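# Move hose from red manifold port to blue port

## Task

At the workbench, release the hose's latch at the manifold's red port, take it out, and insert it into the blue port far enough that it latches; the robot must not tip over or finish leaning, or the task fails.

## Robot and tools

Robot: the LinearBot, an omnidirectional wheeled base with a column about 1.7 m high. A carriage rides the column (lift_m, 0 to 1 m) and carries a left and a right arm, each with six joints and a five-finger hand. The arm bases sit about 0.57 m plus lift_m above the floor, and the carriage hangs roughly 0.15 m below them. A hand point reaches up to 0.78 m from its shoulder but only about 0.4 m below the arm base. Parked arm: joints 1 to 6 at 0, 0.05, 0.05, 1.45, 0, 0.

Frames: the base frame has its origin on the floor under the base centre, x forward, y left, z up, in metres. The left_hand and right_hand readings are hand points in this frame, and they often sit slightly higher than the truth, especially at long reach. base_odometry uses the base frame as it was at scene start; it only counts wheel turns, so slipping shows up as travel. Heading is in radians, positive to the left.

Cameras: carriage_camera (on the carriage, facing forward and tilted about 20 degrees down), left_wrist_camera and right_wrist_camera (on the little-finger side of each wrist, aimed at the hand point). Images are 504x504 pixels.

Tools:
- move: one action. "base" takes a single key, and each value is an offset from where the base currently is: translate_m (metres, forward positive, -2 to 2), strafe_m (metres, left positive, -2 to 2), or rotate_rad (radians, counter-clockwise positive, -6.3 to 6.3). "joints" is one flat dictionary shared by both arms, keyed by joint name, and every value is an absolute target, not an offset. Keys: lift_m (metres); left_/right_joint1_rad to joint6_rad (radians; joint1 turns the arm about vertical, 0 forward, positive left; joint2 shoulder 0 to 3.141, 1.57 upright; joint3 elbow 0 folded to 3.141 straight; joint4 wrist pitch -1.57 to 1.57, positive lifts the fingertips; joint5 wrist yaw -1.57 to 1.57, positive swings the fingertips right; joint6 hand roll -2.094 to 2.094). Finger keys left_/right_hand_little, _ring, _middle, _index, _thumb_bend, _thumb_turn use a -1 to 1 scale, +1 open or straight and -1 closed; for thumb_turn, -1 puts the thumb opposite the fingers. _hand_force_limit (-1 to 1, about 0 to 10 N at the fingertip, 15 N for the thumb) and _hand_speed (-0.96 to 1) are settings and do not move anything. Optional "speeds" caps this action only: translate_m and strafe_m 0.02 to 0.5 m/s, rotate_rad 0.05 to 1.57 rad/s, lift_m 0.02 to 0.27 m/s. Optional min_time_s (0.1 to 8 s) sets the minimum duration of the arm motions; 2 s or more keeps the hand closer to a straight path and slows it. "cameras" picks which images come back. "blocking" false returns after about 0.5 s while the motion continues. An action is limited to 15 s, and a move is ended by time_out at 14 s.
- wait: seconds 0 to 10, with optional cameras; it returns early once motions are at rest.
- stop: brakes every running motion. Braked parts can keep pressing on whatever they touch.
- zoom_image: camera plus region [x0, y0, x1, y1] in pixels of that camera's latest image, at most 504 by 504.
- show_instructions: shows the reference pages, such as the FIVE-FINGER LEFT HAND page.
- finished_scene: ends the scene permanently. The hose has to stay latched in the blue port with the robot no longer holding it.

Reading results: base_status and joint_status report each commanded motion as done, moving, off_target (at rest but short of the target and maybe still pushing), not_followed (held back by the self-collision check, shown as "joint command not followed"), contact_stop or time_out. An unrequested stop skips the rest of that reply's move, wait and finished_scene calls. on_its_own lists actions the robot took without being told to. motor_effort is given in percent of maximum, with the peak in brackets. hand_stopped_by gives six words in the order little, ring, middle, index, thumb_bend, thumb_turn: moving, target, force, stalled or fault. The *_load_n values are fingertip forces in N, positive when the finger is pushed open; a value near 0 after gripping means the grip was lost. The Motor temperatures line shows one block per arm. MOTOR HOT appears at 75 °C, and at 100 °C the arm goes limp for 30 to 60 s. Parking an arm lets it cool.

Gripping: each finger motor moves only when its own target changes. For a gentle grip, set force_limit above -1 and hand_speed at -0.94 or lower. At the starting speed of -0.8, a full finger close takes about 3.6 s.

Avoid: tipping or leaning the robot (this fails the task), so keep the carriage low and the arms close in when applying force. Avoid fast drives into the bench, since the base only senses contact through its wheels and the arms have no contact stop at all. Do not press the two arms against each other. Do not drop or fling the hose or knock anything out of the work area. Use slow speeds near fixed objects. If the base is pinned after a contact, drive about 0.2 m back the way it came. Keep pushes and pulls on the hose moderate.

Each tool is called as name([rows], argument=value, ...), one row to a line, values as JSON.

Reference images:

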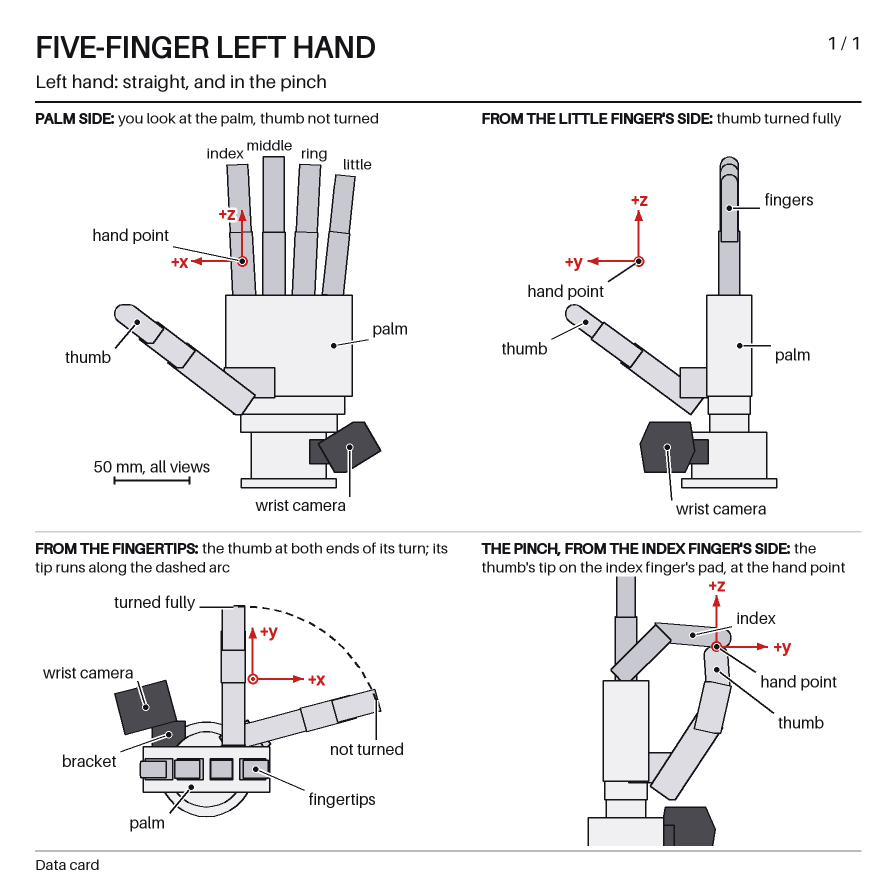

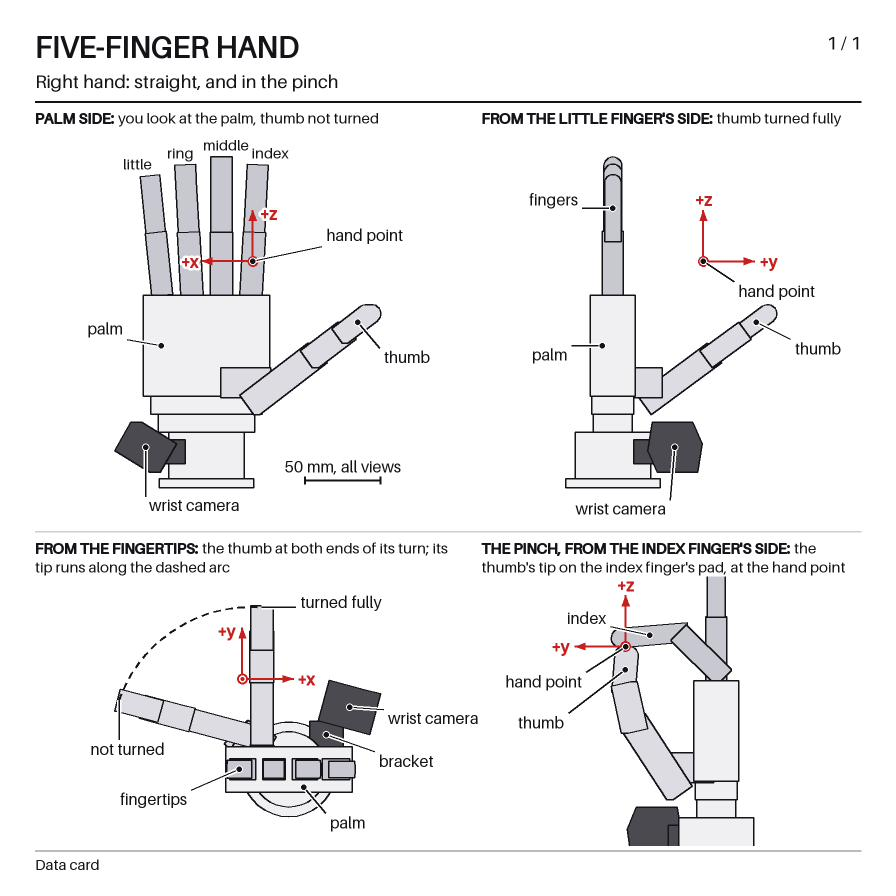

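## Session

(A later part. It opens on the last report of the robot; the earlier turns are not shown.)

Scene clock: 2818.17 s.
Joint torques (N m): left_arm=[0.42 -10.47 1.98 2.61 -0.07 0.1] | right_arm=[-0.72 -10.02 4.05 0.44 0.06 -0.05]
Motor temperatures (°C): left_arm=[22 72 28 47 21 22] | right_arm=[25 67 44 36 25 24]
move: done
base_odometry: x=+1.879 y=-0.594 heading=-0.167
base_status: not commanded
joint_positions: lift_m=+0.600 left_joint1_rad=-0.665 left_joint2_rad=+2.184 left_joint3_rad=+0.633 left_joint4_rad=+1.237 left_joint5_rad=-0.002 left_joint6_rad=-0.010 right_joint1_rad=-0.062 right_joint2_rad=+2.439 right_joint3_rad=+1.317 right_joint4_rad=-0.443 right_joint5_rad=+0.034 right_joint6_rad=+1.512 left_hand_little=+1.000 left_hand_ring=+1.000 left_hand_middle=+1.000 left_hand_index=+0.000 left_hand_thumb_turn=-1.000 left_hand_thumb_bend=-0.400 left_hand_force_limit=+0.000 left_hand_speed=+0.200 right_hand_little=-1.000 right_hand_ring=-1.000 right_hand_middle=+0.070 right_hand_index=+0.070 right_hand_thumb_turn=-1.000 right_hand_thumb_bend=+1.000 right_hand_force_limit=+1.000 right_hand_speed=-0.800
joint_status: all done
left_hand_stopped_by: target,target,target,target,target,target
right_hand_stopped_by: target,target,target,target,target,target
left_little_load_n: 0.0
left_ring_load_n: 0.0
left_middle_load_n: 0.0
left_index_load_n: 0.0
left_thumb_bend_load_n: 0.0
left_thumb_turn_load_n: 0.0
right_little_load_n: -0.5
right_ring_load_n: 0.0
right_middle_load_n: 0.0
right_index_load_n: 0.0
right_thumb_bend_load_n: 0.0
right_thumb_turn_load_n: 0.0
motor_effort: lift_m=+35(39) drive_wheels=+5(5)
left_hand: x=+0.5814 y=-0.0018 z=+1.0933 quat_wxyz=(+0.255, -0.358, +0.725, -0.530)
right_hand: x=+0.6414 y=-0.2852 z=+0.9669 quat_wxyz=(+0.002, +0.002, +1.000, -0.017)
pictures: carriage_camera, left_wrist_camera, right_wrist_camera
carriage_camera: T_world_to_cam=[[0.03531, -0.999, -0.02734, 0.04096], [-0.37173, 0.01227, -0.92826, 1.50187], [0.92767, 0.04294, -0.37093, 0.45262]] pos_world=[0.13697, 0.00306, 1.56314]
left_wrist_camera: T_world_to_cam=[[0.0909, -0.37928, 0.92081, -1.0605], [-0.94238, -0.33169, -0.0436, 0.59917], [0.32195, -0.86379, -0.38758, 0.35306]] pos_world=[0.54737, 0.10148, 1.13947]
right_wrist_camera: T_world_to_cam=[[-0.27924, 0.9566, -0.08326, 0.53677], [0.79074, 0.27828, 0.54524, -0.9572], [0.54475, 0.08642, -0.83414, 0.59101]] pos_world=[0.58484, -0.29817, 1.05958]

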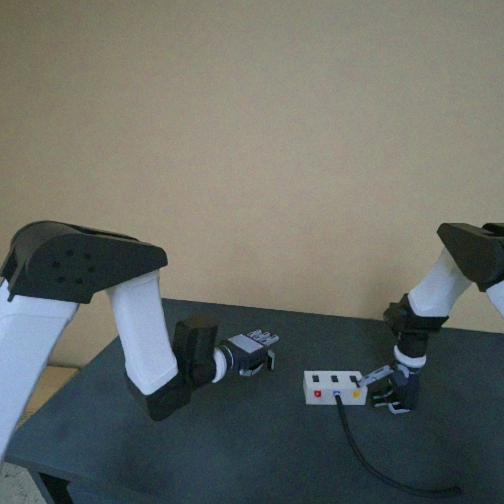

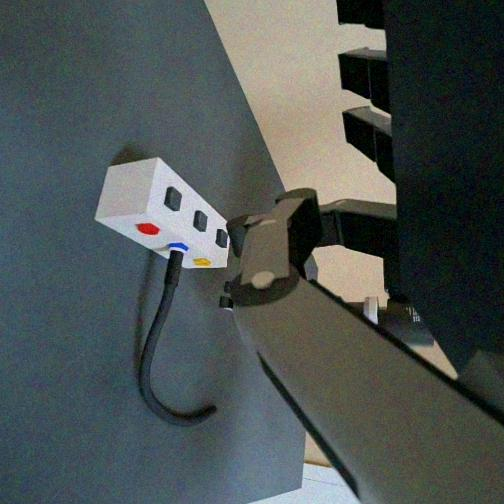

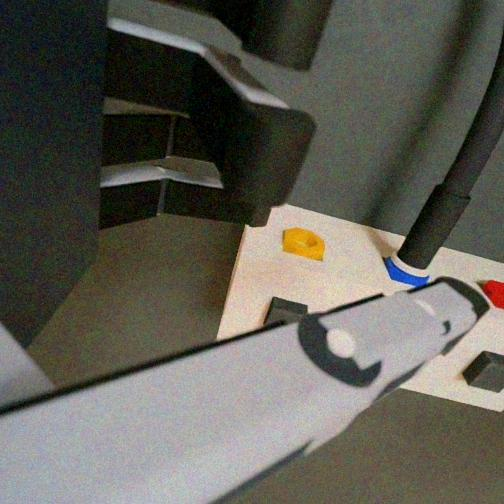

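move(joints={"left_joint1_rad": 0, "left_joint2_rad": 0.05, "left_joint3_rad": 0.05, "left_joint4_rad": 1.45, "left_joint5_rad": 0, "left_joint6_rad": 0, "lift_m": 0.66}, speeds={"lift_m": 0.05}, min_time_s=4)

move(joints={"right_joint1_rad": -0.15, "right_joint2_rad": 1.9, "right_joint3_rad": 0.9, "right_joint4_rad": -0.3}, min_time_s=2.5)

move(joints={"right_joint1_rad": 0, "right_joint2_rad": 0.05, "right_joint3_rad": 0.05, "right_joint4_rad": 1.45, "right_joint5_rad": 0, "right_joint6_rad": 0}, min_time_s=4, cameras=["carriage_camera"])

zoom_image(camera="carriage_camera", region=[316, 375, 376, 435])

Scene clock: 2833.47 s.
Joint torques (N m): left_arm=[0.25 2.15 3.64 0.2 -0.09 0.1] | right_arm=[-0.62 -10.03 4 0.41 0.08 -0.03]
Motor temperatures (°C): left_arm=[22 67 28 45 21 22] | right_arm=[25 68 43 35 25 24]
move: done
base_odometry: x=+1.879 y=-0.594 heading=-0.167
base_status: not commanded
joint_positions: lift_m=+0.660 left_joint1_rad=-0.006 left_joint2_rad=+0.059 left_joint3_rad=+0.065 left_joint4_rad=+1.442 left_joint5_rad=-0.002 left_joint6_rad=-0.010 right_joint1_rad=-0.062 right_joint2_rad=+2.439 right_joint3_rad=+1.317 right_joint4_rad=-0.442 right_joint5_rad=+0.032 right_joint6_rad=+1.512 left_hand_little=+1.000 left_hand_ring=+1.000 left_hand_middle=+1.000 left_hand_index=+0.000 left_hand_thumb_turn=-1.000 left_hand_thumb_bend=-0.400 left_hand_force_limit=+0.000 left_hand_speed=+0.200 right_hand_little=-1.000 right_hand_ring=-1.000 right_hand_middle=+0.070 right_hand_index=+0.070 right_hand_thumb_turn=-1.000 right_hand_thumb_bend=+1.000 right_hand_force_limit=+1.000 right_hand_speed=-0.800
joint_status: all done
left_hand_stopped_by: target,target,target,target,target,target
right_hand_stopped_by: target,target,target,target,target,target
left_little_load_n: 0.0
left_ring_load_n: 0.0
left_middle_load_n: 0.0
left_index_load_n: 0.0
left_thumb_bend_load_n: 0.0
left_thumb_turn_load_n: 0.0
right_little_load_n: 0.0
right_ring_load_n: 0.0
right_middle_load_n: 0.0
right_index_load_n: 0.0
right_thumb_bend_load_n: 0.0
right_thumb_turn_load_n: 0.0
motor_effort: lift_m=+34(39) drive_wheels=+4(5)
left_hand: x=+0.3211 y=+0.2832 z=+1.6570 quat_wxyz=(+0.700, -0.044, +0.042, -0.711)
right_hand: x=+0.6418 y=-0.2849 z=+1.0270 quat_wxyz=(+0.003, +0.002, +1.000, -0.016)
pictures: none

Scene clock: 2836.27 s.
Joint torques (N m): left_arm=[0.32 2.18 3.44 0.18 -0.06 0.1] | right_arm=[-0.65 -9.4 4.59 1.06 0.08 -0.03]
Motor temperatures (°C): left_arm=[22 66 28 44 21 22] | right_arm=[25 68 43 35 25 24]
move: done
base_odometry: x=+1.879 y=-0.594 heading=-0.167
base_status: not commanded
joint_positions: lift_m=+0.660 left_joint1_rad=-0.006 left_joint2_rad=+0.059 left_joint3_rad=+0.065 left_joint4_rad=+1.443 left_joint5_rad=-0.002 left_joint6_rad=-0.010 right_joint1_rad=-0.142 right_joint2_rad=+1.930 right_joint3_rad=+0.911 right_joint4_rad=-0.318 right_joint5_rad=+0.032 right_joint6_rad=+1.512 left_hand_little=+1.000 left_hand_ring=+1.000 left_hand_middle=+1.000 left_hand_index=+0.000 left_hand_thumb_turn=-1.000 left_hand_thumb_bend=-0.400 left_hand_force_limit=+0.000 left_hand_speed=+0.200 right_hand_little=-1.000 right_hand_ring=-1.000 right_hand_middle=+0.070 right_hand_index=+0.070 right_hand_thumb_turn=-1.000 right_hand_thumb_bend=+1.000 right_hand_force_limit=+1.000 right_hand_speed=-0.800
joint_status: all done
left_hand_stopped_by: target,target,target,target,target,target
right_hand_stopped_by: target,target,target,target,target,target
left_little_load_n: 0.0
left_ring_load_n: 0.0
left_middle_load_n: 0.0
left_index_load_n: 0.0
left_thumb_bend_load_n: 0.0
left_thumb_turn_load_n: 0.0
right_little_load_n: 0.0
right_ring_load_n: 0.0
right_middle_load_n: 0.0
right_index_load_n: 0.0
right_thumb_bend_load_n: 0.0
right_thumb_turn_load_n: 0.0
motor_effort: lift_m=+34(34) drive_wheels=+5(5)
left_hand: x=+0.3208 y=+0.2832 z=+1.6571 quat_wxyz=(+0.700, -0.044, +0.042, -0.711)
right_hand: x=+0.6135 y=-0.3139 z=+1.1345 quat_wxyz=(+0.115, +0.044, +0.992, -0.028)
pictures: none

Scene clock: 2840.57 s.
Joint torques (N m): left_arm=[0.34 2.11 3.48 0.12 -0.07 0.09] | right_arm=[0.54 2.36 5.14 0.2 0.05 -0.03]
Motor temperatures (°C): left_arm=[22 64 28 43 21 22] | right_arm=[25 67 43 35 25 24]
move: done
base_odometry: x=+1.879 y=-0.594 heading=-0.167
base_status: not commanded
joint_positions: lift_m=+0.660 left_joint1_rad=-0.006 left_joint2_rad=+0.059 left_joint3_rad=+0.065 left_joint4_rad=+1.446 left_joint5_rad=-0.002 left_joint6_rad=-0.010 right_joint1_rad=-0.008 right_joint2_rad=+0.054 right_joint3_rad=+0.061 right_joint4_rad=+1.437 right_joint5_rad=+0.014 right_joint6_rad=+0.009 left_hand_little=+1.000 left_hand_ring=+1.000 left_hand_middle=+1.000 left_hand_index=+0.000 left_hand_thumb_turn=-1.000 left_hand_thumb_bend=-0.400 left_hand_force_limit=+0.000 left_hand_speed=+0.200 right_hand_little=-1.000 right_hand_ring=-1.000 right_hand_middle=+0.070 right_hand_index=+0.070 right_hand_thumb_turn=-1.000 right_hand_thumb_bend=+1.000 right_hand_force_limit=+1.000 right_hand_speed=-0.800
joint_status: all done
left_hand_stopped_by: target,target,target,target,target,target
right_hand_stopped_by: target,target,target,target,target,target
left_little_load_n: 0.0
left_ring_load_n: 0.0
left_middle_load_n: 0.0
left_index_load_n: 0.0
left_thumb_bend_load_n: 0.0
left_thumb_turn_load_n: 0.0
right_little_load_n: 0.0
right_ring_load_n: 0.0
right_middle_load_n: 0.0
right_index_load_n: 0.0
right_thumb_bend_load_n: 0.0
right_thumb_turn_load_n: 0.0
motor_effort: lift_m=+34(34) drive_wheels=+4(5)
left_hand: x=+0.3201 y=+0.2832 z=+1.6574 quat_wxyz=(+0.700, -0.043, +0.041, -0.711)
right_hand: x=+0.3225 y=-0.2869 z=+1.6559 quat_wxyz=(+0.706, -0.039, +0.050, -0.706)
carriage_camera: T_world_to_cam=[[0.03531, -0.999, -0.02734, 0.0426], [-0.37173, 0.01227, -0.92826, 1.55757], [0.92767, 0.04294, -0.37093, 0.47487]] pos_world=[0.13697, 0.00306, 1.62314]

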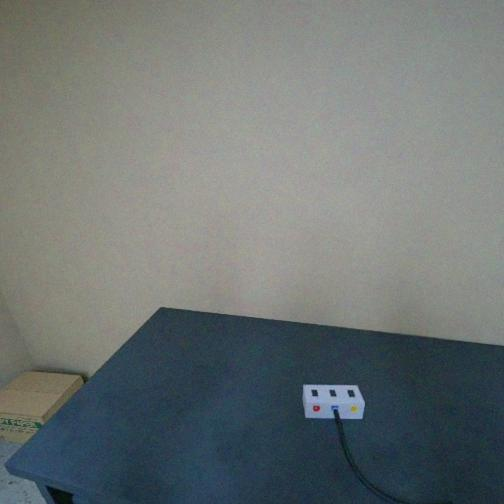

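Scaled by 8.400.

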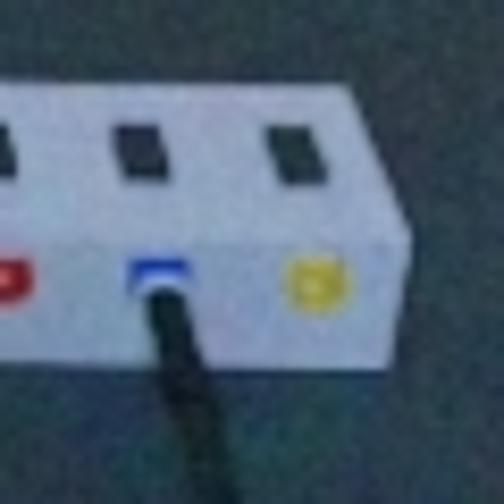

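The plug's flange is flush against the blue port and stays there with both arms parked.

finished_scene()

The scene is finished: the task was done.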